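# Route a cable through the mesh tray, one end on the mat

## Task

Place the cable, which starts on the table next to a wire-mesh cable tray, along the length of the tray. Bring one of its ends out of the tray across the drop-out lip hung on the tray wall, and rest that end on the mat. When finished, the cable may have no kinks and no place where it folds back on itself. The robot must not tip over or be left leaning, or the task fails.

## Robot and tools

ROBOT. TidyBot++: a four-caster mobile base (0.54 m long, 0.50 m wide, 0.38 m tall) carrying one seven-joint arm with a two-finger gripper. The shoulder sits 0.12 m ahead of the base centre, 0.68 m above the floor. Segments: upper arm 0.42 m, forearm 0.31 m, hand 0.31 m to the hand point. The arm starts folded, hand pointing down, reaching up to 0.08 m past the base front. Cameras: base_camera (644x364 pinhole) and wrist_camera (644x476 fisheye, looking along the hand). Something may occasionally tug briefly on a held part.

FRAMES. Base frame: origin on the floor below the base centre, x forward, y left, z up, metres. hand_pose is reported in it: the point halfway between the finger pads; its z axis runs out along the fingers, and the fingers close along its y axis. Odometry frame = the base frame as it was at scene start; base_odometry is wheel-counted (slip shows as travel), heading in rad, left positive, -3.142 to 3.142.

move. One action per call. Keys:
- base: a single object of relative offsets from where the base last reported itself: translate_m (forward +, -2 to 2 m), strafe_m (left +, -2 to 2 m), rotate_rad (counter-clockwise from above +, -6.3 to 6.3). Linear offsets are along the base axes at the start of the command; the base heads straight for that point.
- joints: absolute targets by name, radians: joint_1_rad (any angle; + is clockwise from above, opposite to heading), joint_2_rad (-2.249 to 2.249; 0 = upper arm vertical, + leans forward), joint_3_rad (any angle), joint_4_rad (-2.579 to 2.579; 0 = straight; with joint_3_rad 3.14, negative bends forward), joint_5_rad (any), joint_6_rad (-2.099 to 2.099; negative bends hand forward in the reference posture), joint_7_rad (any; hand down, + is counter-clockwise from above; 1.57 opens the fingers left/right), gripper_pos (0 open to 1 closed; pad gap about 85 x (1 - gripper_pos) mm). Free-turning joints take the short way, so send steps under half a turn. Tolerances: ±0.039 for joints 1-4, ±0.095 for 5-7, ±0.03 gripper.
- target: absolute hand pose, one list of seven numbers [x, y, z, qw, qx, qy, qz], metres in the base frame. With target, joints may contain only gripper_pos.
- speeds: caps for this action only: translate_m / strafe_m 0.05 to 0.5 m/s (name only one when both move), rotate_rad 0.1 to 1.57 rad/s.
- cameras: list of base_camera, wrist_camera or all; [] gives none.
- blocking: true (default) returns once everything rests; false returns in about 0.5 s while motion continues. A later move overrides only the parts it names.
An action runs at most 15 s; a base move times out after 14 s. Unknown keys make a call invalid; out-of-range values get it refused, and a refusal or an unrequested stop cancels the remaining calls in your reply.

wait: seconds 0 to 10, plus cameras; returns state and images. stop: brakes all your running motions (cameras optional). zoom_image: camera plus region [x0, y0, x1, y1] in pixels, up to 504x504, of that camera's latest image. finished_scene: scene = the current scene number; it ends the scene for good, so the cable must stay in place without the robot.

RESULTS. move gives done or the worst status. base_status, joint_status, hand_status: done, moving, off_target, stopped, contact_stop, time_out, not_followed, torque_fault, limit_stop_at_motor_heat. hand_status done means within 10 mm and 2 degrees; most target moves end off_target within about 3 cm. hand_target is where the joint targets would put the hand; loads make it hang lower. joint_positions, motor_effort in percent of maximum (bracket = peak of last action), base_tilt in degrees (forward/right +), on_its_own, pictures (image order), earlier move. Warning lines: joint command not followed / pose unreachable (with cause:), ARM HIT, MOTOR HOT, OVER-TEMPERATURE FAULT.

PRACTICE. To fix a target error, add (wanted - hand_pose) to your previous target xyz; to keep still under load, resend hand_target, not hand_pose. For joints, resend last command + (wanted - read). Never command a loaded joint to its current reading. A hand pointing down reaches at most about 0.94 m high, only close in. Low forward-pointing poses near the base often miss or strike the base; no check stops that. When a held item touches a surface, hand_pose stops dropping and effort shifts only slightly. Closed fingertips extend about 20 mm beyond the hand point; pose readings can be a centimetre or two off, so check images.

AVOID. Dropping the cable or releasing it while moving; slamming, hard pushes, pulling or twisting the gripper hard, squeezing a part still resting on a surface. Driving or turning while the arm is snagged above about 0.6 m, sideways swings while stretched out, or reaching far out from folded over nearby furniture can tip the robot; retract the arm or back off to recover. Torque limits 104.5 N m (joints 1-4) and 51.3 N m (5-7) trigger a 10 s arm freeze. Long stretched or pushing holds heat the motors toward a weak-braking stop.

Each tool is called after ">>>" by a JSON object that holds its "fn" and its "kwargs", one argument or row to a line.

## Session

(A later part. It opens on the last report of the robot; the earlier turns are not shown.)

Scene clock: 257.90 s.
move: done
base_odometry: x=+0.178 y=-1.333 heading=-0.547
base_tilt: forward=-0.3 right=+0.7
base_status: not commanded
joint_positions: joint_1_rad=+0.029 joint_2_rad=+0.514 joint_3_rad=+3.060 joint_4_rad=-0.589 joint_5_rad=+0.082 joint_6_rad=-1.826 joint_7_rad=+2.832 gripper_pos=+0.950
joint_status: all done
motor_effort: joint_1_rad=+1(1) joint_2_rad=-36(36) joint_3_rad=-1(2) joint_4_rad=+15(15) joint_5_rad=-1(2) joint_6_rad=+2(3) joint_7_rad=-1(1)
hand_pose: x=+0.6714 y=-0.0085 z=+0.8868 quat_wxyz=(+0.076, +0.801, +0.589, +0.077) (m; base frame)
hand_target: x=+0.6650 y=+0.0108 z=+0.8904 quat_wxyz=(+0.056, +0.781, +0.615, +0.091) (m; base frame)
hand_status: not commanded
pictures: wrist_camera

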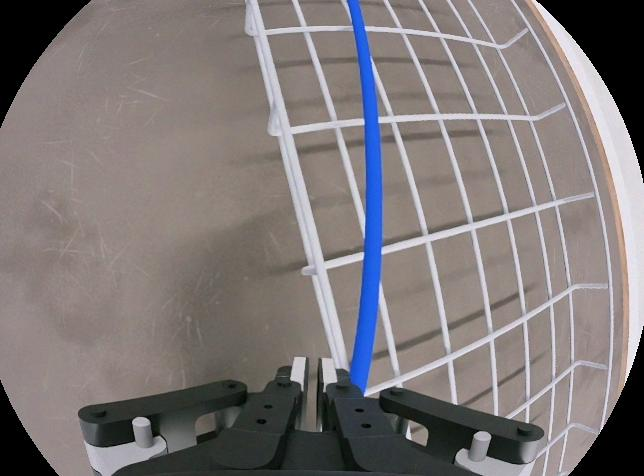

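>>> {"fn": "move", "kwargs": {
  "joints": {"gripper_pos":0.25},
  "cameras": []
}}

>>> {"fn": "move", "kwargs": {
  "joints": {"joint_6_rad":-1.70},
  "cameras": ["wrist_camera"]
}}

>>> {"fn": "move", "kwargs": {
  "joints": {"joint_4_rad":-0.64},
  "cameras": ["wrist_camera"]
}}

Scene clock: 259.03 s.
move: done
base_odometry: x=+0.178 y=-1.333 heading=-0.547
base_tilt: forward=-0.3 right=+0.6
base_status: not commanded
joint_positions: joint_1_rad=+0.029 joint_2_rad=+0.514 joint_3_rad=+3.060 joint_4_rad=-0.589 joint_5_rad=+0.082 joint_6_rad=-1.826 joint_7_rad=+2.832 gripper_pos=+0.250
joint_status: all done
motor_effort: joint_1_rad=+0(1) joint_2_rad=-36(36) joint_3_rad=-1(3) joint_4_rad=+15(15) joint_5_rad=-1(2) joint_6_rad=+2(3) joint_7_rad=-2(2)
hand_pose: x=+0.6714 y=-0.0085 z=+0.8868 quat_wxyz=(+0.076, +0.801, +0.589, +0.077) (m; base frame)
hand_target: x=+0.6650 y=+0.0108 z=+0.8904 quat_wxyz=(+0.056, +0.781, +0.615, +0.091) (m; base frame)
hand_status: not commanded
pictures: none
No camera images: "cameras" was empty.

Scene clock: 259.60 s.
move: done
base_odometry: x=+0.178 y=-1.333 heading=-0.547
base_tilt: forward=-0.3 right=+0.6
base_status: not commanded
joint_positions: joint_1_rad=+0.029 joint_2_rad=+0.514 joint_3_rad=+3.060 joint_4_rad=-0.589 joint_5_rad=+0.082 joint_6_rad=-1.733 joint_7_rad=+2.832 gripper_pos=+0.250
joint_status: all done
motor_effort: joint_1_rad=+0(1) joint_2_rad=-36(37) joint_3_rad=-1(3) joint_4_rad=+15(16) joint_5_rad=-1(2) joint_6_rad=+2(4) joint_7_rad=-1(1)
hand_pose: x=+0.6992 y=-0.0081 z=+0.8941 quat_wxyz=(+0.103, +0.795, +0.586, +0.114) (m; base frame)
hand_target: x=+0.7039 y=+0.0120 z=+0.9015 quat_wxyz=(+0.094, +0.774, +0.609, +0.143) (m; base frame)
hand_status: not commanded
pictures: wrist_camera

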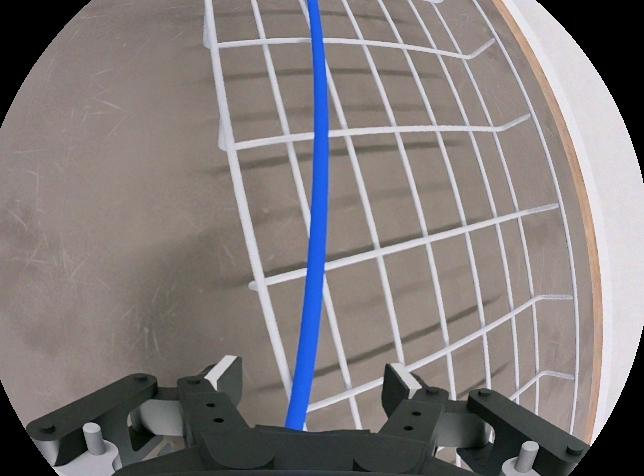

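Scene clock: 260.30 s.
move: done
base_odometry: x=+0.178 y=-1.333 heading=-0.547
base_tilt: forward=-0.3 right=+0.7
base_status: not commanded
joint_positions: joint_1_rad=+0.029 joint_2_rad=+0.514 joint_3_rad=+3.060 joint_4_rad=-0.629 joint_5_rad=+0.082 joint_6_rad=-1.733 joint_7_rad=+2.832 gripper_pos=+0.250
joint_status: all done
motor_effort: joint_1_rad=+1(1) joint_2_rad=-36(38) joint_3_rad=-1(2) joint_4_rad=+15(17) joint_5_rad=-1(2) joint_6_rad=+3(4) joint_7_rad=-1(1)
hand_pose: x=+0.6927 y=-0.0078 z=+0.8795 quat_wxyz=(+0.092, +0.797, +0.589, +0.098) (m; base frame)
hand_target: x=+0.6976 y=+0.0124 z=+0.8862 quat_wxyz=(+0.082, +0.776, +0.612, +0.127) (m; base frame)
hand_status: not commanded
pictures: wrist_camera

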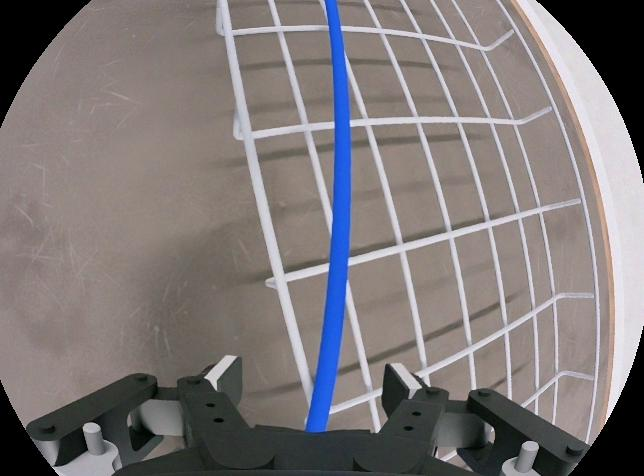

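>>> {"fn": "move", "kwargs": {
  "base": {"strafe_m":0.05},
  "joints": {"joint_6_rad":-1.65},
  "cameras": ["wrist_camera"]
}}

Scene clock: 261.50 s.
move: done
base_odometry: x=+0.204 y=-1.291 heading=-0.547
base_tilt: forward=-0.3 right=+0.6
base_status: done
joint_positions: joint_1_rad=+0.026 joint_2_rad=+0.513 joint_3_rad=+3.056 joint_4_rad=-0.629 joint_5_rad=+0.081 joint_6_rad=-1.702 joint_7_rad=+2.832 gripper_pos=+0.250
joint_status: all done
motor_effort: joint_1_rad=+1(4) joint_2_rad=-36(38) joint_3_rad=-2(4) joint_4_rad=+16(16) joint_5_rad=-1(2) joint_6_rad=+2(3) joint_7_rad=-1(1)
hand_pose: x=+0.7020 y=-0.0042 z=+0.8825 quat_wxyz=(+0.100, +0.793, +0.590, +0.112) (m; base frame)
hand_target: x=+0.7123 y=+0.0128 z=+0.8912 quat_wxyz=(+0.097, +0.773, +0.609, +0.147) (m; base frame)
hand_status: not commanded
pictures: wrist_camera

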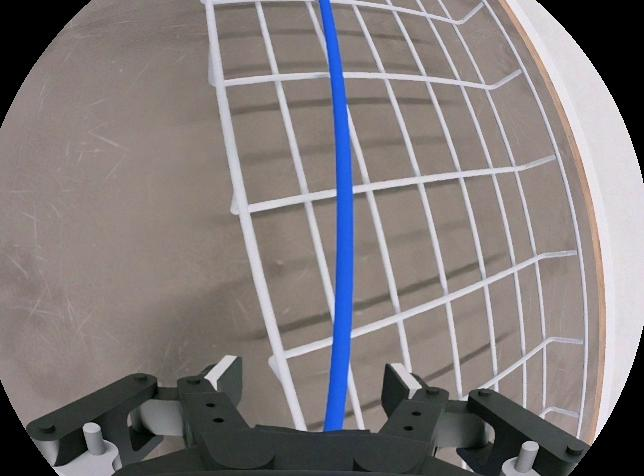

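>>> {"fn": "move", "kwargs": {
  "base": {"strafe_m":0.05},
  "joints": {"joint_6_rad":-1.58,"gripper_pos":0.4},
  "cameras": ["wrist_camera"]
}}

Scene clock: 262.70 s.
move: done
base_odometry: x=+0.230 y=-1.248 heading=-0.547
base_tilt: forward=-0.3 right=+0.6
base_status: done
joint_positions: joint_1_rad=+0.024 joint_2_rad=+0.513 joint_3_rad=+3.053 joint_4_rad=-0.629 joint_5_rad=+0.080 joint_6_rad=-1.641 joint_7_rad=+2.832 gripper_pos=+0.400
joint_status: all done
motor_effort: joint_1_rad=+0(4) joint_2_rad=-37(38) joint_3_rad=-1(3) joint_4_rad=+16(16) joint_5_rad=-1(3) joint_6_rad=+3(4) joint_7_rad=-1(1)
hand_pose: x=+0.7198 y=-0.0004 z=+0.8886 quat_wxyz=(+0.116, +0.787, +0.590, +0.137) (m; base frame)
hand_target: x=+0.7325 y=+0.0135 z=+0.8995 quat_wxyz=(+0.117, +0.768, +0.605, +0.174) (m; base frame)
hand_status: not commanded
pictures: wrist_camera

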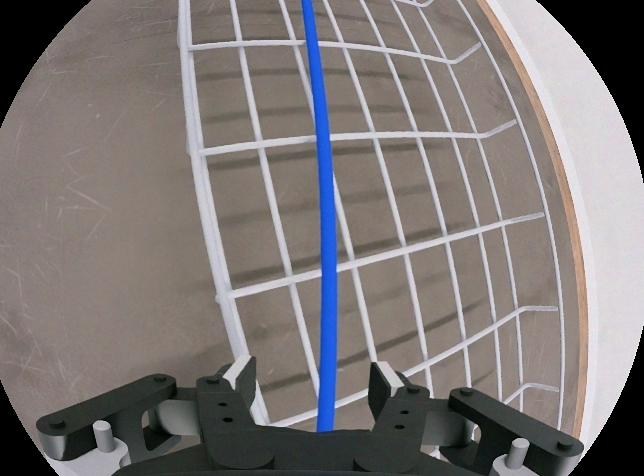

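>>> {"fn": "move", "kwargs": {
  "joints": {"joint_4_rad":-0.73,"joint_6_rad":-1.50},
  "cameras": ["wrist_camera"]
}}

Scene clock: 263.67 s.
move: done
base_odometry: x=+0.230 y=-1.248 heading=-0.547
base_tilt: forward=-0.2 right=+0.6
base_status: not commanded
joint_positions: joint_1_rad=+0.024 joint_2_rad=+0.490 joint_3_rad=+3.053 joint_4_rad=-0.697 joint_5_rad=+0.080 joint_6_rad=-1.591 joint_7_rad=+2.832 gripper_pos=+0.400
joint_status: all done
motor_effort: joint_1_rad=-1(1) joint_2_rad=-31(37) joint_3_rad=-2(3) joint_4_rad=+13(17) joint_5_rad=-2(3) joint_6_rad=+4(5) joint_7_rad=-1(2)
hand_pose: x=+0.7187 y=+0.0007 z=+0.8812 quat_wxyz=(+0.118, +0.785, +0.592, +0.139) (m; base frame)
hand_target: x=+0.7403 y=+0.0151 z=+0.8720 quat_wxyz=(+0.115, +0.768, +0.606, +0.170) (m; base frame)
hand_status: not commanded
pictures: wrist_camera

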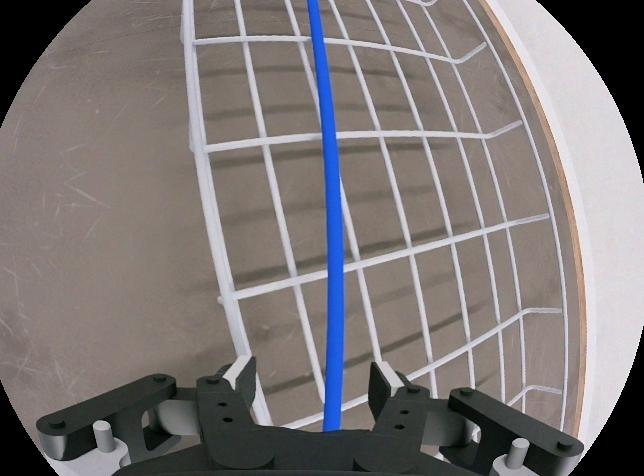

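>>> {"fn": "move", "kwargs": {
  "joints": {"joint_4_rad":-0.61,"joint_6_rad":-1.50},
  "cameras": ["wrist_camera"]
}}

>>> {"fn": "move", "kwargs": {
  "joints": {"joint_2_rad":0.54,"joint_4_rad":-0.66,"joint_6_rad":-1.52},
  "cameras": ["wrist_camera"]
}}

Scene clock: 264.77 s.
move: done
base_odometry: x=+0.230 y=-1.248 heading=-0.547
base_tilt: forward=-0.3 right=+0.6
base_status: not commanded
joint_positions: joint_1_rad=+0.024 joint_2_rad=+0.503 joint_3_rad=+3.053 joint_4_rad=-0.634 joint_5_rad=+0.080 joint_6_rad=-1.588 joint_7_rad=+2.832 gripper_pos=+0.400
joint_status: all done
motor_effort: joint_1_rad=+0(1) joint_2_rad=-36(39) joint_3_rad=-1(3) joint_4_rad=+16(17) joint_5_rad=-1(3) joint_6_rad=+4(5) joint_7_rad=-1(1)
hand_pose: x=+0.7322 y=+0.0002 z=+0.8987 quat_wxyz=(+0.132, +0.782, +0.587, +0.160) (m; base frame)
hand_target: x=+0.7588 y=+0.0137 z=+0.9237 quat_wxyz=(+0.149, +0.759, +0.596, +0.217) (m; base frame)
hand_status: not commanded
pictures: wrist_camera

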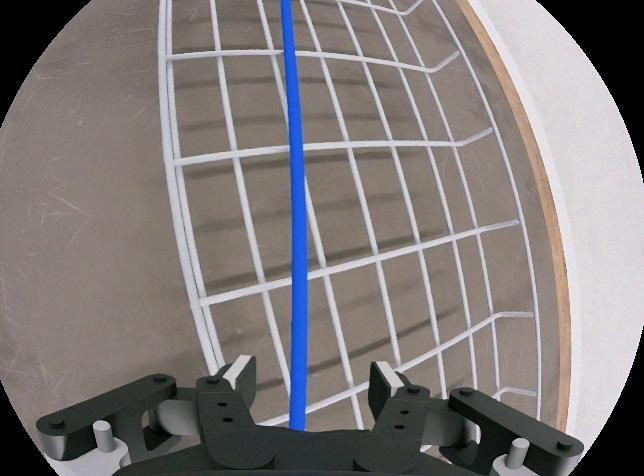

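Scene clock: 265.63 s.
move: done
base_odometry: x=+0.230 y=-1.248 heading=-0.547
base_tilt: forward=-0.3 right=+0.6
base_status: not commanded
joint_positions: joint_1_rad=+0.024 joint_2_rad=+0.533 joint_3_rad=+3.053 joint_4_rad=-0.653 joint_5_rad=+0.080 joint_6_rad=-1.588 joint_7_rad=+2.832 gripper_pos=+0.400
joint_status: all done
motor_effort: joint_1_rad=+0(1) joint_2_rad=-38(39) joint_3_rad=-2(2) joint_4_rad=+16(17) joint_5_rad=-1(2) joint_6_rad=+2(4) joint_7_rad=-1(1)
hand_pose: x=+0.7354 y=+0.0002 z=+0.8728 quat_wxyz=(+0.118, +0.786, +0.591, +0.141) (m; base frame)
hand_target: x=+0.7545 y=+0.0139 z=+0.8738 quat_wxyz=(+0.116, +0.768, +0.604, +0.175) (m; base frame)
hand_status: not commanded
pictures: wrist_camera

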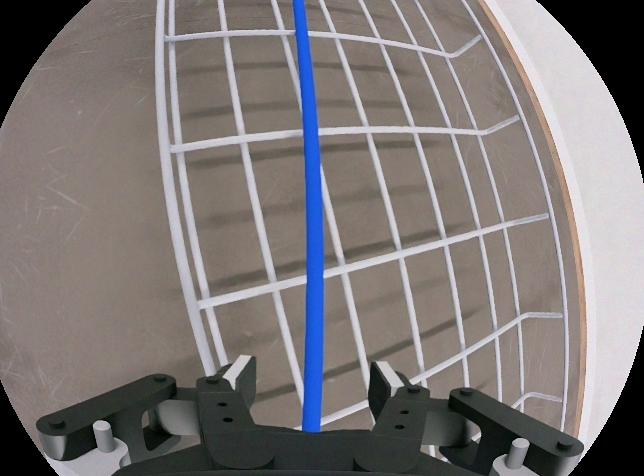

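Good alignment. A bit lower and grip.

>>> {"fn": "move", "kwargs": {
  "joints": {"joint_2_rad":0.565,"joint_4_rad":-0.69,"joint_6_rad":-1.52},
  "cameras": ["wrist_camera"]
}}

>>> {"fn": "move", "kwargs": {
  "joints": {"gripper_pos":0.95},
  "cameras": ["wrist_camera"]
}}

Scene clock: 266.47 s.
move: done
base_odometry: x=+0.230 y=-1.248 heading=-0.547
base_tilt: forward=-0.4 right=+0.7
base_status: not commanded
joint_positions: joint_1_rad=+0.024 joint_2_rad=+0.545 joint_3_rad=+3.053 joint_4_rad=-0.663 joint_5_rad=+0.080 joint_6_rad=-1.577 joint_7_rad=+2.832 gripper_pos=+0.400
joint_status: all done
motor_effort: joint_1_rad=+0(1) joint_2_rad=-37(38) joint_3_rad=-2(3) joint_4_rad=+14(16) joint_5_rad=-2(2) joint_6_rad=+0(3) joint_7_rad=-1(1)
hand_pose: x=+0.7392 y=+0.0003 z=+0.8626 quat_wxyz=(+0.115, +0.786, +0.592, +0.137) (m; base frame)
hand_target: x=+0.7535 y=+0.0141 z=+0.8455 quat_wxyz=(+0.100, +0.773, +0.608, +0.154) (m; base frame)
hand_status: not commanded
pictures: wrist_camera

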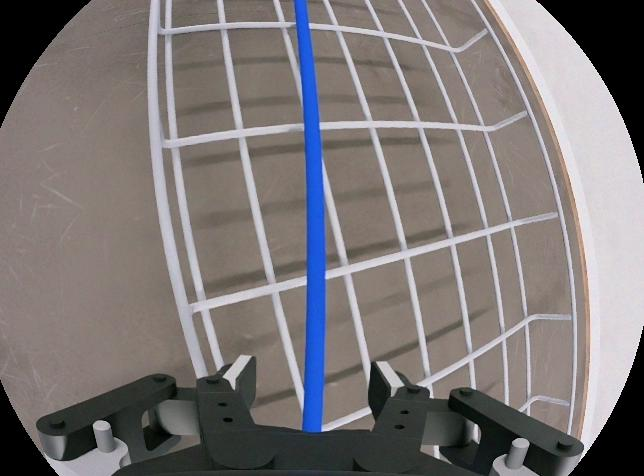

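Scene clock: 267.30 s.
move: done
base_odometry: x=+0.230 y=-1.248 heading=-0.547
base_tilt: forward=-0.3 right=+0.7
base_status: not commanded
joint_positions: joint_1_rad=+0.024 joint_2_rad=+0.551 joint_3_rad=+3.053 joint_4_rad=-0.676 joint_5_rad=+0.080 joint_6_rad=-1.577 joint_7_rad=+2.832 gripper_pos=+0.942
joint_status: all done
motor_effort: joint_1_rad=+1(1) joint_2_rad=-38(39) joint_3_rad=-1(3) joint_4_rad=+16(17) joint_5_rad=-1(2) joint_6_rad=+2(4) joint_7_rad=-1(2)
hand_pose: x=+0.7377 y=+0.0004 z=+0.8537 quat_wxyz=(+0.109, +0.787, +0.593, +0.129) (m; base frame)
hand_target: x=+0.7535 y=+0.0141 z=+0.8455 quat_wxyz=(+0.100, +0.773, +0.608, +0.154) (m; base frame)
hand_status: not commanded
pictures: wrist_camera

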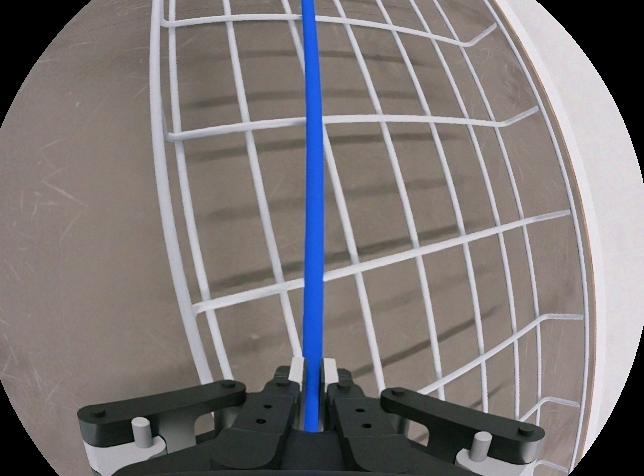

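>>> {"fn": "move", "kwargs": {
  "joints": {"joint_2_rad":0.49,"joint_4_rad":-0.60,"joint_6_rad":-1.55},
  "cameras": ["wrist_camera"]
}}

>>> {"fn": "move", "kwargs": {
  "base": {"strafe_m":-0.13},
  "speeds": {"strafe_m":0.15},
  "cameras": ["wrist_camera"]
}}

Scene clock: 268.40 s.
move: done
base_odometry: x=+0.230 y=-1.248 heading=-0.547
base_tilt: forward=-0.2 right=+0.6
base_status: not commanded
joint_positions: joint_1_rad=+0.024 joint_2_rad=+0.505 joint_3_rad=+3.053 joint_4_rad=-0.625 joint_5_rad=+0.080 joint_6_rad=-1.577 joint_7_rad=+2.832 gripper_pos=+0.942
joint_status: all done
motor_effort: joint_1_rad=+0(1) joint_2_rad=-37(42) joint_3_rad=-2(3) joint_4_rad=+17(18) joint_5_rad=+0(2) joint_6_rad=+4(5) joint_7_rad=-1(1)
hand_pose: x=+0.7372 y=+0.0002 z=+0.9028 quat_wxyz=(+0.137, +0.781, +0.586, +0.167) (m; base frame)
hand_target: x=+0.7441 y=+0.0133 z=+0.9266 quat_wxyz=(+0.140, +0.762, +0.598, +0.206) (m; base frame)
hand_status: not commanded
pictures: wrist_camera

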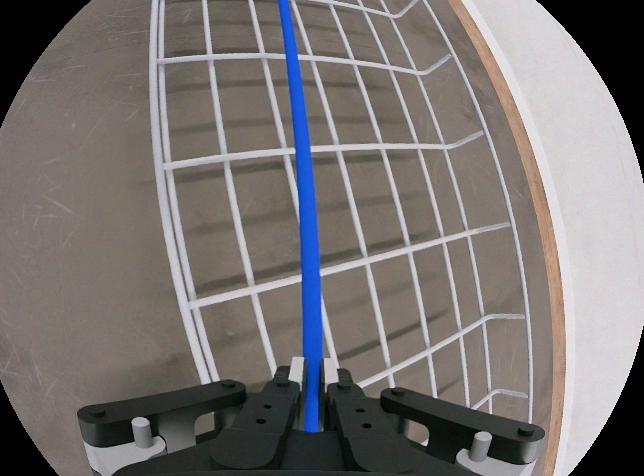

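Scene clock: 269.90 s.
move: done
base_odometry: x=+0.163 y=-1.359 heading=-0.547
base_tilt: forward=-0.4 right=+0.6
base_status: done
joint_positions: joint_1_rad=+0.031 joint_2_rad=+0.505 joint_3_rad=+3.051 joint_4_rad=-0.625 joint_5_rad=+0.078 joint_6_rad=-1.577 joint_7_rad=+2.832 gripper_pos=+0.942
joint_status: not commanded
motor_effort: joint_1_rad=+0(5) joint_2_rad=-37(39) joint_3_rad=-2(3) joint_4_rad=+17(17) joint_5_rad=-1(2) joint_6_rad=+4(5) joint_7_rad=-1(1)
hand_pose: x=+0.7372 y=-0.0028 z=+0.9028 quat_wxyz=(+0.137, +0.782, +0.584, +0.168) (m; base frame)
hand_target: x=+0.7441 y=+0.0133 z=+0.9266 quat_wxyz=(+0.140, +0.762, +0.598, +0.206) (m; base frame)
hand_status: not commanded
pictures: wrist_camera

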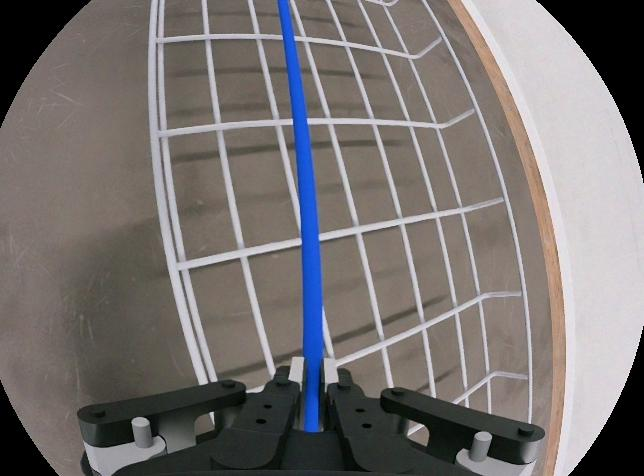

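>>> {"fn": "move", "kwargs": {
  "joints": {"joint_2_rad":0.56,"joint_4_rad":-0.70,"joint_6_rad":-1.55},
  "cameras": []
}}

>>> {"fn": "move", "kwargs": {
  "joints": {"gripper_pos":0.4},
  "cameras": []
}}

>>> {"fn": "move", "kwargs": {
  "joints": {"joint_2_rad":0.45,"joint_4_rad":-0.55,"joint_6_rad":-1.6},
  "cameras": []
}}

>>> {"fn": "move", "kwargs": {
  "joints": {"joint_1_rad":0,"joint_2_rad":-0.1,"joint_3_rad":3.15,"joint_4_rad":-1.2,"joint_5_rad":0,"joint_6_rad":-1.5,"joint_7_rad":1.57},
  "cameras": []
}}

>>> {"fn": "move", "kwargs": {
  "base": {"strafe_m":-0.35}
}}

Scene clock: 271.03 s.
move: done
base_odometry: x=+0.163 y=-1.359 heading=-0.547
base_tilt: forward=-0.3 right=+0.7
base_status: not commanded
joint_positions: joint_1_rad=+0.031 joint_2_rad=+0.552 joint_3_rad=+3.051 joint_4_rad=-0.687 joint_5_rad=+0.078 joint_6_rad=-1.577 joint_7_rad=+2.832 gripper_pos=+0.942
joint_status: all done
motor_effort: joint_1_rad=+1(1) joint_2_rad=-37(40) joint_3_rad=-2(3) joint_4_rad=+15(17) joint_5_rad=-1(3) joint_6_rad=+3(6) joint_7_rad=-1(1)
hand_pose: x=+0.7357 y=-0.0024 z=+0.8491 quat_wxyz=(+0.106, +0.789, +0.592, +0.125) (m; base frame)
hand_target: x=+0.7419 y=+0.0140 z=+0.8414 quat_wxyz=(+0.090, +0.775, +0.610, +0.140) (m; base frame)
hand_status: not commanded
pictures: none
No camera images: "cameras" was empty.

Scene clock: 271.87 s.
move: done
base_odometry: x=+0.163 y=-1.359 heading=-0.547
base_tilt: forward=-0.3 right=+0.7
base_status: not commanded
joint_positions: joint_1_rad=+0.031 joint_2_rad=+0.552 joint_3_rad=+3.051 joint_4_rad=-0.687 joint_5_rad=+0.078 joint_6_rad=-1.557 joint_7_rad=+2.832 gripper_pos=+0.401
joint_status: all done
motor_effort: joint_1_rad=-1(2) joint_2_rad=-39(40) joint_3_rad=-3(4) joint_4_rad=+13(16) joint_5_rad=-2(3) joint_6_rad=-3(6) joint_7_rad=-1(1)
hand_pose: x=+0.7418 y=-0.0025 z=+0.8510 quat_wxyz=(+0.111, +0.788, +0.591, +0.133) (m; base frame)
hand_target: x=+0.7419 y=+0.0140 z=+0.8414 quat_wxyz=(+0.090, +0.775, +0.610, +0.140) (m; base frame)
hand_status: not commanded
pictures: none
No camera images: "cameras" was empty.

Scene clock: 273.03 s.
move: done
base_odometry: x=+0.163 y=-1.359 heading=-0.547
base_tilt: forward=-0.3 right=+0.7
base_status: not commanded
joint_positions: joint_1_rad=+0.031 joint_2_rad=+0.451 joint_3_rad=+3.051 joint_4_rad=-0.570 joint_5_rad=+0.078 joint_6_rad=-1.563 joint_7_rad=+2.832 gripper_pos=+0.400
joint_status: all done
motor_effort: joint_1_rad=+0(1) joint_2_rad=-35(43) joint_3_rad=-1(4) joint_4_rad=+16(18) joint_5_rad=-2(2) joint_6_rad=+5(6) joint_7_rad=-1(1)
hand_pose: x=+0.7344 y=-0.0032 z=+0.9616 quat_wxyz=(+0.172, +0.771, +0.573, +0.216) (m; base frame)
hand_target: x=+0.7257 y=+0.0127 z=+0.9648 quat_wxyz=(+0.153, +0.758, +0.595, +0.221) (m; base frame)
hand_status: not commanded
pictures: none
No camera images: "cameras" was empty.

Scene clock: 275.37 s.
move: done
base_odometry: x=+0.163 y=-1.359 heading=-0.547
base_tilt: forward=-0.4 right=+0.6
base_status: not commanded
joint_positions: joint_1_rad=+0.019 joint_2_rad=-0.084 joint_3_rad=+3.135 joint_4_rad=-1.183 joint_5_rad=+0.066 joint_6_rad=-1.563 joint_7_rad=+1.611 gripper_pos=+0.400
joint_status: all done
motor_effort: joint_1_rad=+0(2) joint_2_rad=-16(36) joint_3_rad=+0(2) joint_4_rad=+16(17) joint_5_rad=-1(2) joint_6_rad=+4(6) joint_7_rad=-1(2)
hand_pose: x=+0.5067 y=-0.0236 z=+0.9685 quat_wxyz=(+0.038, +0.971, +0.006, +0.237) (m; base frame)
hand_target: x=+0.5177 y=-0.0022 z=+0.9763 quat_wxyz=(+0.001, +0.964, -0.005, +0.267) (m; base frame)
hand_status: not commanded
pictures: none
No camera images: "cameras" was empty.

Scene clock: 277.30 s.
move: done
base_odometry: x=-0.019 y=-1.658 heading=-0.546
base_tilt: forward=-0.3 right=+0.6
base_status: done
joint_positions: joint_1_rad=+0.012 joint_2_rad=-0.084 joint_3_rad=+3.146 joint_4_rad=-1.184 joint_5_rad=+0.060 joint_6_rad=-1.563 joint_7_rad=+1.609 gripper_pos=+0.400
joint_status: not commanded
motor_effort: joint_1_rad=+0(2) joint_2_rad=-15(16) joint_3_rad=+0(3) joint_4_rad=+16(17) joint_5_rad=-1(2) joint_6_rad=+4(6) joint_7_rad=-1(1)
hand_pose: x=+0.5067 y=-0.0239 z=+0.9683 quat_wxyz=(+0.035, +0.971, +0.003, +0.237) (m; base frame)
hand_target: x=+0.5177 y=-0.0022 z=+0.9763 quat_wxyz=(+0.001, +0.964, -0.005, +0.267) (m; base frame)
hand_status: not commanded
pictures: base_camera, wrist_camera

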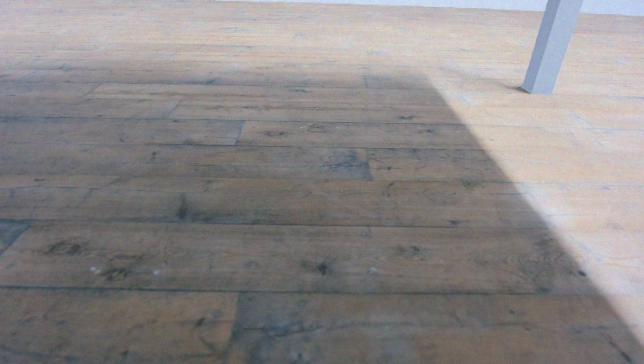

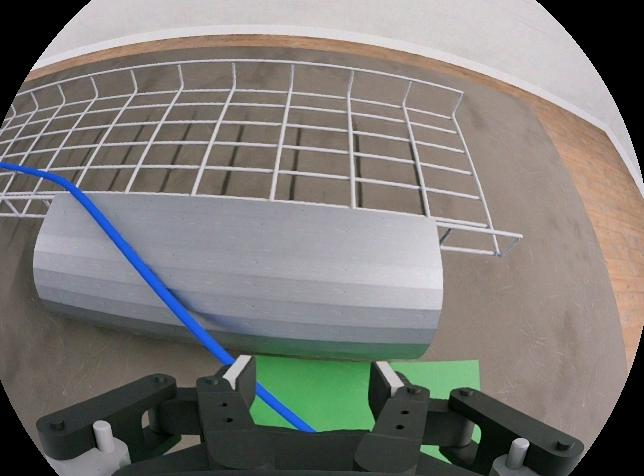

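>>> {"fn": "move", "kwargs": {
  "base": {"translate_m":-0.25,"strafe_m":-0.02}
}}

Scene clock: 279.10 s.
move: done
base_odometry: x=-0.243 y=-1.545 heading=-0.546
base_tilt: forward=-0.4 right=+0.7
base_status: done
joint_positions: joint_1_rad=+0.012 joint_2_rad=-0.102 joint_3_rad=+3.146 joint_4_rad=-1.186 joint_5_rad=+0.060 joint_6_rad=-1.563 joint_7_rad=+1.608 gripper_pos=+0.400
joint_status: not commanded
motor_effort: joint_1_rad=+0(1) joint_2_rad=-15(20) joint_3_rad=-1(2) joint_4_rad=+16(17) joint_5_rad=-1(1) joint_6_rad=+4(6) joint_7_rad=-1(1)
hand_pose: x=+0.5014 y=-0.0238 z=+0.9740 quat_wxyz=(+0.035, +0.969, +0.003, +0.244) (m; base frame)
hand_target: x=+0.5177 y=-0.0022 z=+0.9763 quat_wxyz=(+0.001, +0.964, -0.005, +0.267) (m; base frame)
hand_status: not commanded
pictures: base_camera, wrist_camera

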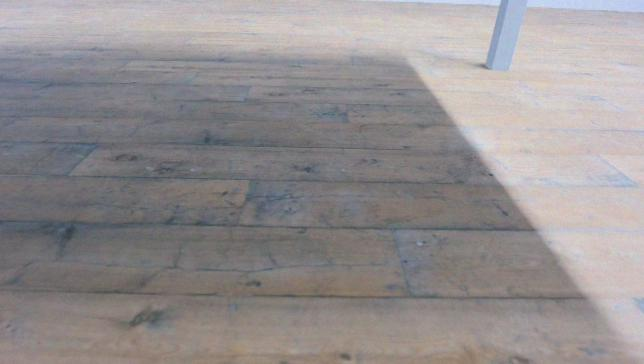

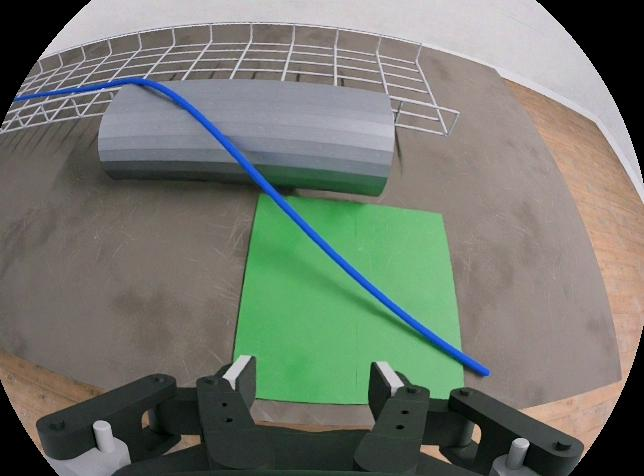

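>>> {"fn": "move", "kwargs": {
  "base": {"strafe_m":-0.1},
  "joints": {"gripper_pos":0.2},
  "cameras": []
}}

>>> {"fn": "move", "kwargs": {
  "target": [0.58,-0.10,0.85,0,0.883,0.470,0],
  "cameras": ["wrist_camera"]
}}

Scene clock: 280.87 s.
move: done
base_odometry: x=-0.296 y=-1.631 heading=-0.546
base_tilt: forward=-0.3 right=+0.6
base_status: done
joint_positions: joint_1_rad=+0.011 joint_2_rad=-0.102 joint_3_rad=+3.151 joint_4_rad=-1.186 joint_5_rad=+0.058 joint_6_rad=-1.563 joint_7_rad=+1.608 gripper_pos=+0.200
joint_status: all done
motor_effort: joint_1_rad=+0(2) joint_2_rad=-15(15) joint_3_rad=-1(3) joint_4_rad=+16(16) joint_5_rad=-1(2) joint_6_rad=+4(6) joint_7_rad=-1(1)
hand_pose: x=+0.5014 y=-0.0248 z=+0.9740 quat_wxyz=(+0.035, +0.969, +0.001, +0.244) (m; base frame)
hand_target: x=+0.5177 y=-0.0022 z=+0.9763 quat_wxyz=(+0.001, +0.964, -0.005, +0.267) (m; base frame)
hand_status: not commanded
pictures: none
No camera images: "cameras" was empty.

Scene clock: 283.03 s.
move: off_target
base_odometry: x=-0.296 y=-1.631 heading=-0.546
base_tilt: forward=-0.2 right=+0.6
base_status: not commanded
joint_positions: joint_1_rad=+0.248 joint_2_rad=+0.423 joint_3_rad=+3.061 joint_4_rad=-0.866 joint_5_rad=+0.058 joint_6_rad=-1.793 joint_7_rad=+2.697 gripper_pos=+0.200
joint_status: not commanded
motor_effort: joint_1_rad=+1(1) joint_2_rad=-33(35) joint_3_rad=-2(2) joint_4_rad=+15(16) joint_5_rad=-1(2) joint_6_rad=+1(6) joint_7_rad=+0(1)
hand_pose: x=+0.5999 y=-0.1067 z=+0.8431 quat_wxyz=(+0.028, +0.892, +0.451, +0.017) (m; base frame)
hand_target: x=+0.5800 y=-0.1000 z=+0.8500 quat_wxyz=(+0.000, +0.883, +0.470, +0.000) (m; base frame)
hand_status: off_target (0.022 m and 4.4 deg from the pose sent, 0.165 m and 62.2 deg at the start)
pictures: wrist_camera

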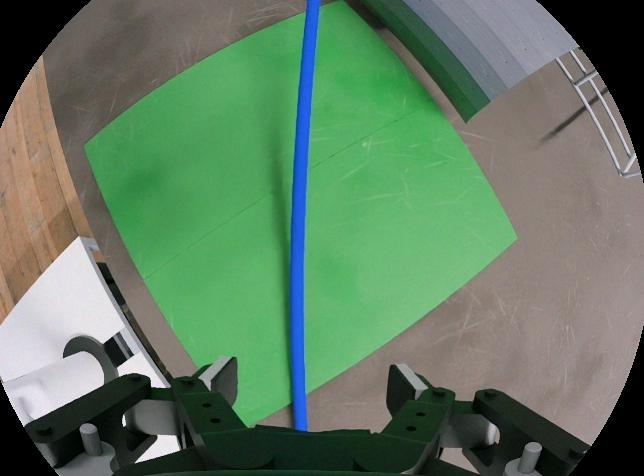

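>>> {"fn": "move", "kwargs": {
  "target": [0.61,-0.07,0.755,0,0.883,0.470,0],
  "cameras": ["wrist_camera"]
}}

Scene clock: 284.53 s.
move: off_target
base_odometry: x=-0.296 y=-1.631 heading=-0.546
base_tilt: forward=-0.3 right=+0.7
base_status: not commanded
joint_positions: joint_1_rad=+0.227 joint_2_rad=+0.444 joint_3_rad=+3.036 joint_4_rad=-1.092 joint_5_rad=+0.058 joint_6_rad=-1.671 joint_7_rad=+2.688 gripper_pos=+0.200
joint_status: not commanded
motor_effort: joint_1_rad=+0(1) joint_2_rad=-33(36) joint_3_rad=-2(2) joint_4_rad=+15(16) joint_5_rad=-1(2) joint_6_rad=+0(1) joint_7_rad=-1(1)
hand_pose: x=+0.5854 y=-0.0823 z=+0.7630 quat_wxyz=(-0.014, +0.881, +0.472, -0.030) (m; base frame)
hand_target: x=+0.6100 y=-0.0700 z=+0.7550 quat_wxyz=(+0.000, +0.883, +0.470, +0.000) (m; base frame)
hand_status: off_target (0.029 m and 3.8 deg from the pose sent, 0.096 m and 4.4 deg at the start)
pictures: wrist_camera

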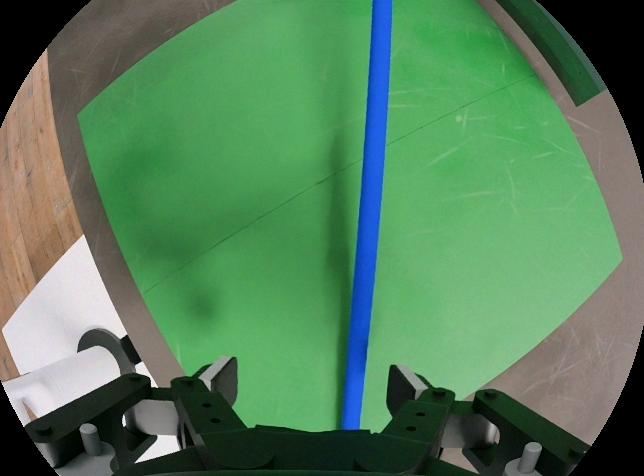

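>>> {"fn": "move", "kwargs": {
  "target": [0.63,-0.08,0.735,0,0.883,0.470,0],
  "cameras": ["wrist_camera"]
}}

Scene clock: 285.47 s.
move: off_target
base_odometry: x=-0.296 y=-1.631 heading=-0.546
base_tilt: forward=-0.4 right=+0.7
base_status: not commanded
joint_positions: joint_1_rad=+0.228 joint_2_rad=+0.496 joint_3_rad=+3.028 joint_4_rad=-1.088 joint_5_rad=+0.058 joint_6_rad=-1.643 joint_7_rad=+2.688 gripper_pos=+0.200
joint_status: not commanded
motor_effort: joint_1_rad=-1(1) joint_2_rad=-31(37) joint_3_rad=-3(3) joint_4_rad=+13(16) joint_5_rad=-3(3) joint_6_rad=+1(2) joint_7_rad=-1(1)
hand_pose: x=+0.5990 y=-0.0814 z=+0.7390 quat_wxyz=(-0.023, +0.879, +0.475, -0.035) (m; base frame)
hand_target: x=+0.6300 y=-0.0800 z=+0.7350 quat_wxyz=(+0.000, +0.883, +0.470, +0.000) (m; base frame)
hand_status: off_target (0.031 m and 4.8 deg from the pose sent, 0.053 m and 3.8 deg at the start)
pictures: wrist_camera

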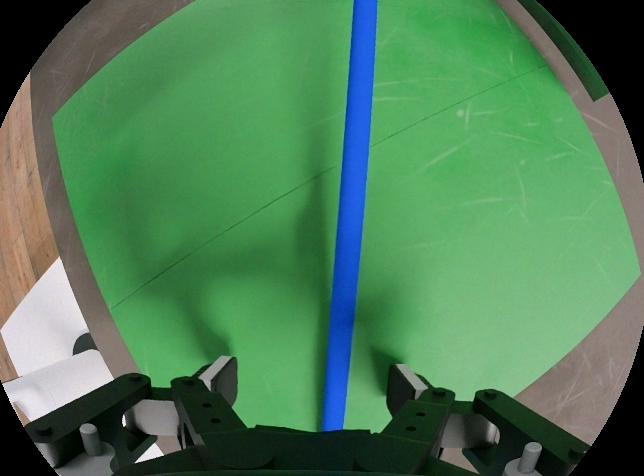

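>>> {"fn": "move", "kwargs": {
  "target": [0.64,-0.087,0.733,0,0.883,0.470,0],
  "cameras": []
}}

>>> {"fn": "move", "kwargs": {
  "joints": {"gripper_pos":0.95},
  "cameras": ["wrist_camera"]
}}

Scene clock: 286.23 s.
move: off_target
base_odometry: x=-0.296 y=-1.631 heading=-0.546
base_tilt: forward=-0.4 right=+0.8
base_status: not commanded
joint_positions: joint_1_rad=+0.228 joint_2_rad=+0.517 joint_3_rad=+3.028 joint_4_rad=-1.053 joint_5_rad=+0.058 joint_6_rad=-1.643 joint_7_rad=+2.688 gripper_pos=+0.200
joint_status: not commanded
motor_effort: joint_1_rad=+1(1) joint_2_rad=-34(35) joint_3_rad=-1(3) joint_4_rad=+14(15) joint_5_rad=-2(3) joint_6_rad=+0(2) joint_7_rad=+0(1)
hand_pose: x=+0.6111 y=-0.0836 z=+0.7388 quat_wxyz=(-0.019, +0.880, +0.474, -0.029) (m; base frame)
hand_target: x=+0.6400 y=-0.0870 z=+0.7330 quat_wxyz=(+0.000, +0.883, +0.470, +0.000) (m; base frame)
hand_status: off_target (0.030 m and 4.0 deg from the pose sent, 0.042 m and 4.8 deg at the start)
pictures: none
No camera images: "cameras" was empty.

Scene clock: 287.20 s.
move: done
base_odometry: x=-0.296 y=-1.631 heading=-0.546
base_tilt: forward=-0.3 right=+0.7
base_status: not commanded
joint_positions: joint_1_rad=+0.228 joint_2_rad=+0.517 joint_3_rad=+3.028 joint_4_rad=-1.033 joint_5_rad=+0.058 joint_6_rad=-1.637 joint_7_rad=+2.688 gripper_pos=+0.928
joint_status: all done
motor_effort: joint_1_rad=-1(2) joint_2_rad=-31(34) joint_3_rad=-3(4) joint_4_rad=+12(13) joint_5_rad=-2(3) joint_6_rad=-1(3) joint_7_rad=-1(1)
hand_pose: x=+0.6191 y=-0.0850 z=+0.7446 quat_wxyz=(-0.012, +0.880, +0.474, -0.018) (m; base frame)
hand_target: x=+0.6400 y=-0.0870 z=+0.7330 quat_wxyz=(+0.000, +0.883, +0.470, +0.000) (m; base frame)
hand_status: not commanded
pictures: wrist_camera

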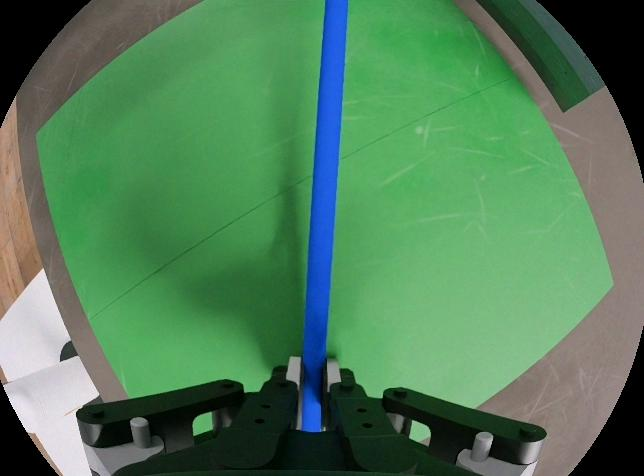

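>>> {"fn": "move", "kwargs": {
  "target": [0.60,-0.06,0.79,0,0.9,0.436,0],
  "cameras": []
}}

>>> {"fn": "move", "kwargs": {
  "target": [0.57,0.02,0.79,0,0.914,0.407,0],
  "cameras": ["wrist_camera"]
}}

Scene clock: 288.43 s.
move: off_target
base_odometry: x=-0.296 y=-1.631 heading=-0.546
base_tilt: forward=-0.3 right=+0.7
base_status: not commanded
joint_positions: joint_1_rad=+0.197 joint_2_rad=+0.442 joint_3_rad=+3.033 joint_4_rad=-1.036 joint_5_rad=+0.058 joint_6_rad=-1.638 joint_7_rad=+2.608 gripper_pos=+0.928
joint_status: not commanded
motor_effort: joint_1_rad=+0(2) joint_2_rad=-34(40) joint_3_rad=-2(4) joint_4_rad=+16(17) joint_5_rad=-1(3) joint_6_rad=+1(2) joint_7_rad=-1(1)
hand_pose: x=+0.6138 y=-0.0704 z=+0.7813 quat_wxyz=(+0.012, +0.893, +0.450, +0.009) (m; base frame)
hand_target: x=+0.6000 y=-0.0600 z=+0.7900 quat_wxyz=(+0.000, +0.900, +0.436, +0.000) (m; base frame)
hand_status: off_target (0.019 m and 2.4 deg from the pose sent, 0.055 m and 5.5 deg at the start)
pictures: none
No camera images: "cameras" was empty.

Scene clock: 289.83 s.
move: off_target
base_odometry: x=-0.296 y=-1.631 heading=-0.546
base_tilt: forward=-0.3 right=+0.7
base_status: not commanded
joint_positions: joint_1_rad=+0.035 joint_2_rad=+0.359 joint_3_rad=+3.033 joint_4_rad=-1.150 joint_5_rad=+0.058 joint_6_rad=-1.638 joint_7_rad=+2.377 gripper_pos=+0.928
joint_status: not commanded
motor_effort: joint_1_rad=+0(3) joint_2_rad=-31(35) joint_3_rad=-2(5) joint_4_rad=+16(16) joint_5_rad=-1(3) joint_6_rad=+0(2) joint_7_rad=-1(1)
hand_pose: x=+0.5778 y=+0.0101 z=+0.7851 quat_wxyz=(+0.009, +0.907, +0.421, -0.005) (m; base frame)
hand_target: x=+0.5700 y=+0.0200 z=+0.7900 quat_wxyz=(+0.000, +0.914, +0.407, +0.000) (m; base frame)
hand_status: off_target (0.014 m and 2.1 deg from the pose sent, 0.101 m and 5.7 deg at the start)
pictures: wrist_camera

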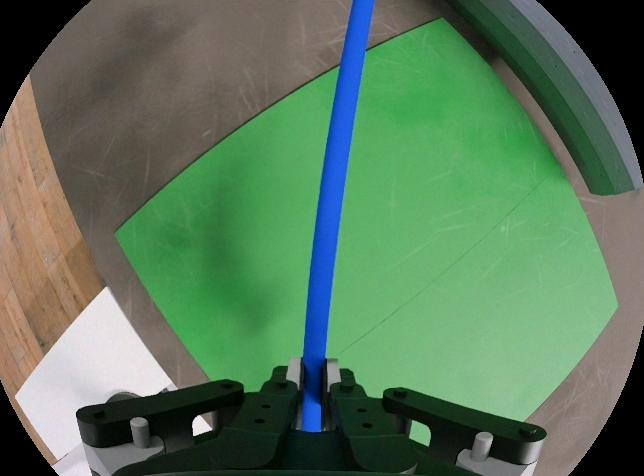

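>>> {"fn": "move", "kwargs": {
  "target": [0.57,0.10,0.79,0,0.933,0.360,0],
  "cameras": ["wrist_camera"]
}}

>>> {"fn": "move", "kwargs": {
  "target": [0.59,0.10,0.745,0,0.933,0.360,0],
  "cameras": ["wrist_camera"]
}}

Scene clock: 291.43 s.
move: off_target
base_odometry: x=-0.296 y=-1.631 heading=-0.546
base_tilt: forward=-0.3 right=+0.6
base_status: not commanded
joint_positions: joint_1_rad=-0.131 joint_2_rad=+0.359 joint_3_rad=+3.023 joint_4_rad=-1.150 joint_5_rad=+0.058 joint_6_rad=-1.638 joint_7_rad=+2.096 gripper_pos=+0.928
joint_status: not commanded
motor_effort: joint_1_rad=+0(2) joint_2_rad=-31(32) joint_3_rad=-2(4) joint_4_rad=+16(16) joint_5_rad=-1(3) joint_6_rad=+0(2) joint_7_rad=-1(1)
hand_pose: x=+0.5691 y=+0.0894 z=+0.7853 quat_wxyz=(+0.008, +0.928, +0.372, -0.002) (m; base frame)
hand_target: x=+0.5700 y=+0.1000 z=+0.7899 quat_wxyz=(+0.000, +0.933, +0.360, +0.000) (m; base frame)
hand_status: off_target (0.012 m and 1.8 deg from the pose sent, 0.090 m and 7.7 deg at the start)
pictures: wrist_camera

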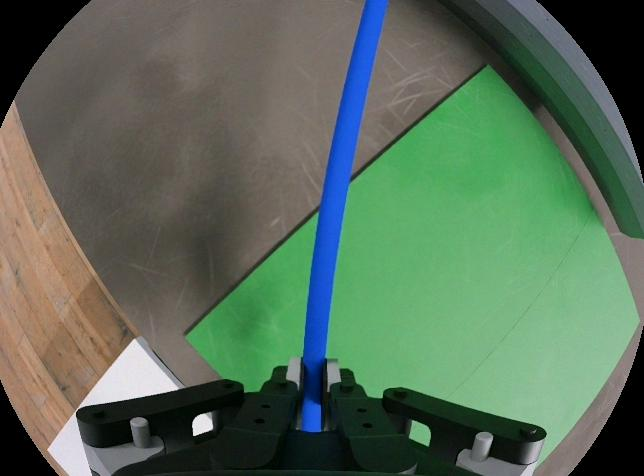

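Scene clock: 292.33 s.
move: off_target
base_odometry: x=-0.296 y=-1.631 heading=-0.546
base_tilt: forward=-0.3 right=+0.6
base_status: not commanded
joint_positions: joint_1_rad=-0.131 joint_2_rad=+0.409 joint_3_rad=+3.023 joint_4_rad=-1.186 joint_5_rad=+0.058 joint_6_rad=-1.596 joint_7_rad=+2.095 gripper_pos=+0.928
joint_status: not commanded
motor_effort: joint_1_rad=+0(1) joint_2_rad=-32(35) joint_3_rad=-2(3) joint_4_rad=+15(16) joint_5_rad=-1(2) joint_6_rad=+0(2) joint_7_rad=-1(1)
hand_pose: x=+0.5751 y=+0.0908 z=+0.7507 quat_wxyz=(+0.002, +0.928, +0.373, -0.024) (m; base frame)
hand_target: x=+0.5900 y=+0.1000 z=+0.7450 quat_wxyz=(+0.000, +0.933, +0.360, +0.000) (m; base frame)
hand_status: off_target (0.018 m and 3.2 deg from the pose sent, 0.047 m and 1.8 deg at the start)
pictures: wrist_camera

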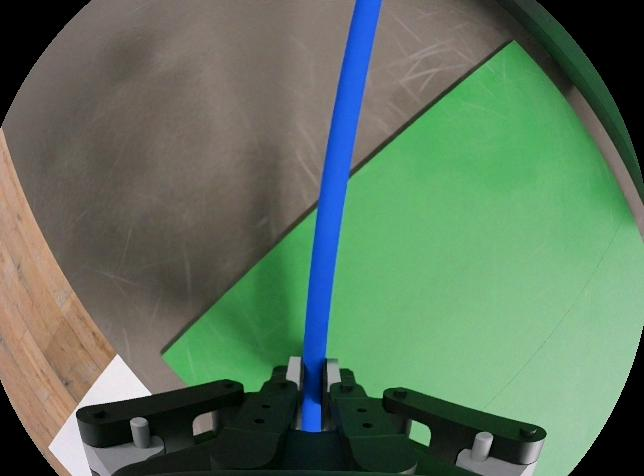

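>>> {"fn": "move", "kwargs": {
  "joints": {"gripper_pos":0.4},
  "cameras": ["wrist_camera"]
}}

>>> {"fn": "move", "kwargs": {
  "target": [0.58,0.10,0.84,0,0.933,0.360,0],
  "cameras": ["wrist_camera"]
}}

>>> {"fn": "move", "kwargs": {
  "joints": {"joint_1_rad":0,"joint_2_rad":-0.1,"joint_3_rad":3.15,"joint_4_rad":-1.2,"joint_5_rad":0,"joint_6_rad":-1.5,"joint_7_rad":1.57}
}}

Scene clock: 293.27 s.
move: done
base_odometry: x=-0.296 y=-1.631 heading=-0.546
base_tilt: forward=-0.3 right=+0.6
base_status: not commanded
joint_positions: joint_1_rad=-0.131 joint_2_rad=+0.409 joint_3_rad=+3.023 joint_4_rad=-1.186 joint_5_rad=+0.058 joint_6_rad=-1.596 joint_7_rad=+2.095 gripper_pos=+0.400
joint_status: all done
motor_effort: joint_1_rad=+0(1) joint_2_rad=-33(33) joint_3_rad=-2(3) joint_4_rad=+15(16) joint_5_rad=-2(2) joint_6_rad=+0(1) joint_7_rad=-1(1)
hand_pose: x=+0.5751 y=+0.0908 z=+0.7507 quat_wxyz=(+0.002, +0.928, +0.373, -0.024) (m; base frame)
hand_target: x=+0.5900 y=+0.1000 z=+0.7450 quat_wxyz=(+0.000, +0.933, +0.360, +0.000) (m; base frame)
hand_status: not commanded
pictures: wrist_camera

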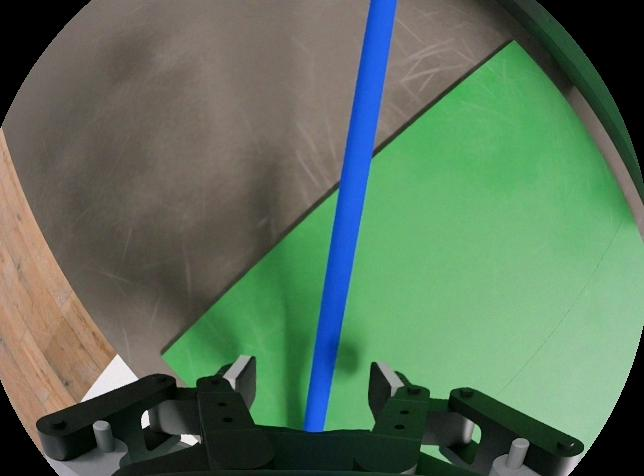

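Scene clock: 294.67 s.
move: off_target
base_odometry: x=-0.296 y=-1.631 heading=-0.546
base_tilt: forward=-0.4 right=+0.7
base_status: not commanded
joint_positions: joint_1_rad=-0.138 joint_2_rad=+0.409 joint_3_rad=+3.023 joint_4_rad=-0.911 joint_5_rad=+0.058 joint_6_rad=-1.755 joint_7_rad=+2.095 gripper_pos=+0.400
joint_status: not commanded
motor_effort: joint_1_rad=+0(1) joint_2_rad=-33(34) joint_3_rad=-2(3) joint_4_rad=+15(16) joint_5_rad=-1(2) joint_6_rad=+2(2) joint_7_rad=-1(1)
hand_pose: x=+0.6006 y=+0.0967 z=+0.8366 quat_wxyz=(+0.009, +0.929, +0.369, +0.033) (m; base frame)
hand_target: x=+0.5800 y=+0.1000 z=+0.8400 quat_wxyz=(+0.000, +0.933, +0.360, +0.000) (m; base frame)
hand_status: off_target (0.021 m and 4.1 deg from the pose sent, 0.090 m and 3.2 deg at the start)
pictures: wrist_camera

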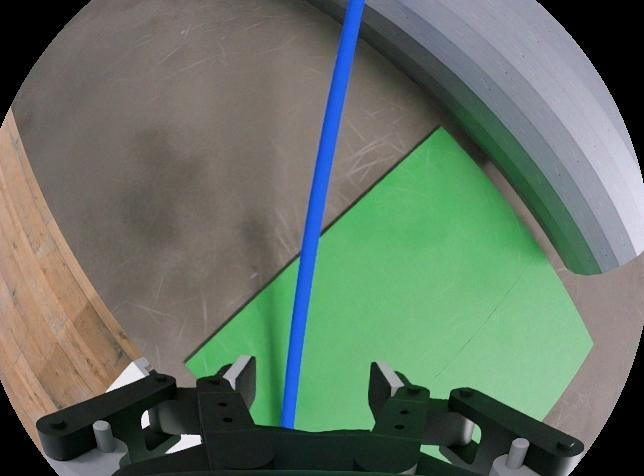

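Scene clock: 296.70 s.
move: done
base_odometry: x=-0.296 y=-1.631 heading=-0.546
base_tilt: forward=-0.3 right=+0.7
base_status: not commanded
joint_positions: joint_1_rad=-0.018 joint_2_rad=-0.089 joint_3_rad=+3.135 joint_4_rad=-1.183 joint_5_rad=+0.058 joint_6_rad=-1.592 joint_7_rad=+1.610 gripper_pos=+0.400
joint_status: all done
motor_effort: joint_1_rad=+0(2) joint_2_rad=-15(35) joint_3_rad=-1(2) joint_4_rad=+16(17) joint_5_rad=+0(2) joint_6_rad=+5(6) joint_7_rad=-1(2)
hand_pose: x=+0.4977 y=-0.0072 z=+0.9662 quat_wxyz=(+0.030, +0.973, +0.024, +0.226) (m; base frame)
hand_target: x=+0.5177 y=-0.0022 z=+0.9763 quat_wxyz=(+0.001, +0.964, -0.005, +0.268) (m; base frame)
hand_status: not commanded
pictures: base_camera, wrist_camera

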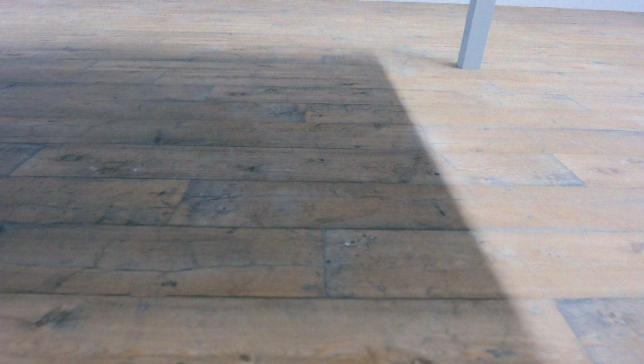

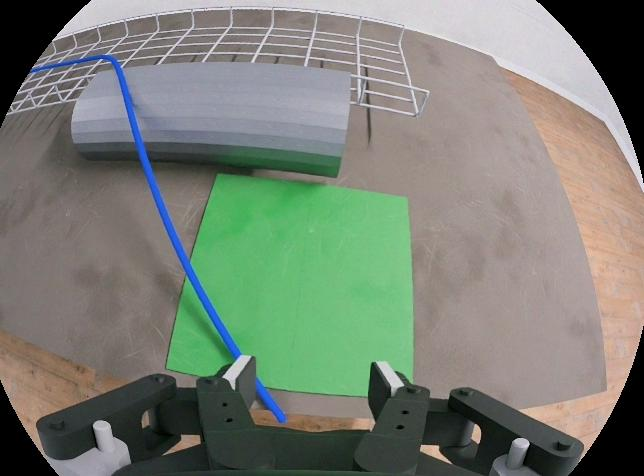

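>>> {"fn": "zoom_image", "kwargs": {
  "camera": "wrist_camera",
  "region": [20, 20, 320, 240]
}}

Scaled by 1.680.

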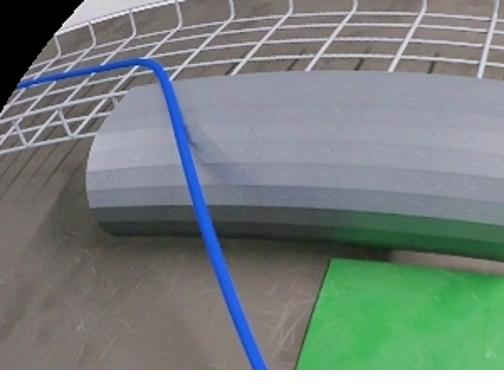

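>>> {"fn": "move", "kwargs": {
  "joints": {"gripper_pos":0.2},
  "target": [0.52,0.09,0.84,0,0.948,0.317,0],
  "cameras": ["wrist_camera"]
}}

Scene clock: 299.90 s.
move: off_target
base_odometry: x=-0.296 y=-1.631 heading=-0.546
base_tilt: forward=-0.4 right=+0.6
base_status: not commanded
joint_positions: joint_1_rad=-0.126 joint_2_rad=+0.253 joint_3_rad=+3.045 joint_4_rad=-1.152 joint_5_rad=+0.058 joint_6_rad=-1.681 joint_7_rad=+1.933 gripper_pos=+0.200
joint_status: all done
motor_effort: joint_1_rad=+0(1) joint_2_rad=-27(31) joint_3_rad=-1(2) joint_4_rad=+16(17) joint_5_rad=+0(2) joint_6_rad=+0(5) joint_7_rad=-1(1)
hand_pose: x=+0.5443 y=+0.0745 z=+0.8310 quat_wxyz=(+0.019, +0.959, +0.283, +0.027) (m; base frame)
hand_target: x=+0.5200 y=+0.0900 z=+0.8400 quat_wxyz=(+0.000, +0.948, +0.317, +0.000) (m; base frame)
hand_status: off_target (0.030 m and 5.6 deg from the pose sent, 0.161 m and 42.9 deg at the start)
pictures: wrist_camera

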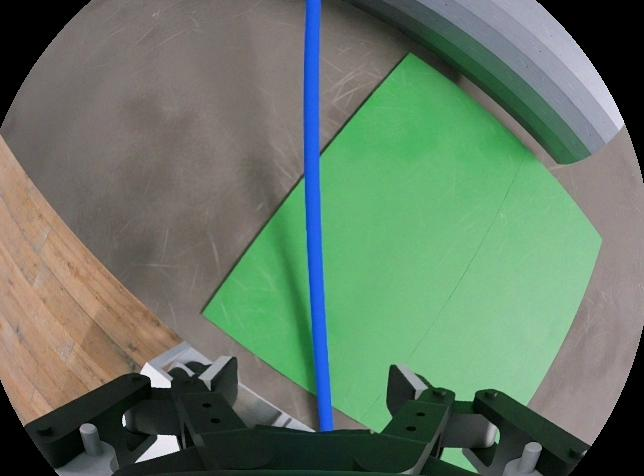

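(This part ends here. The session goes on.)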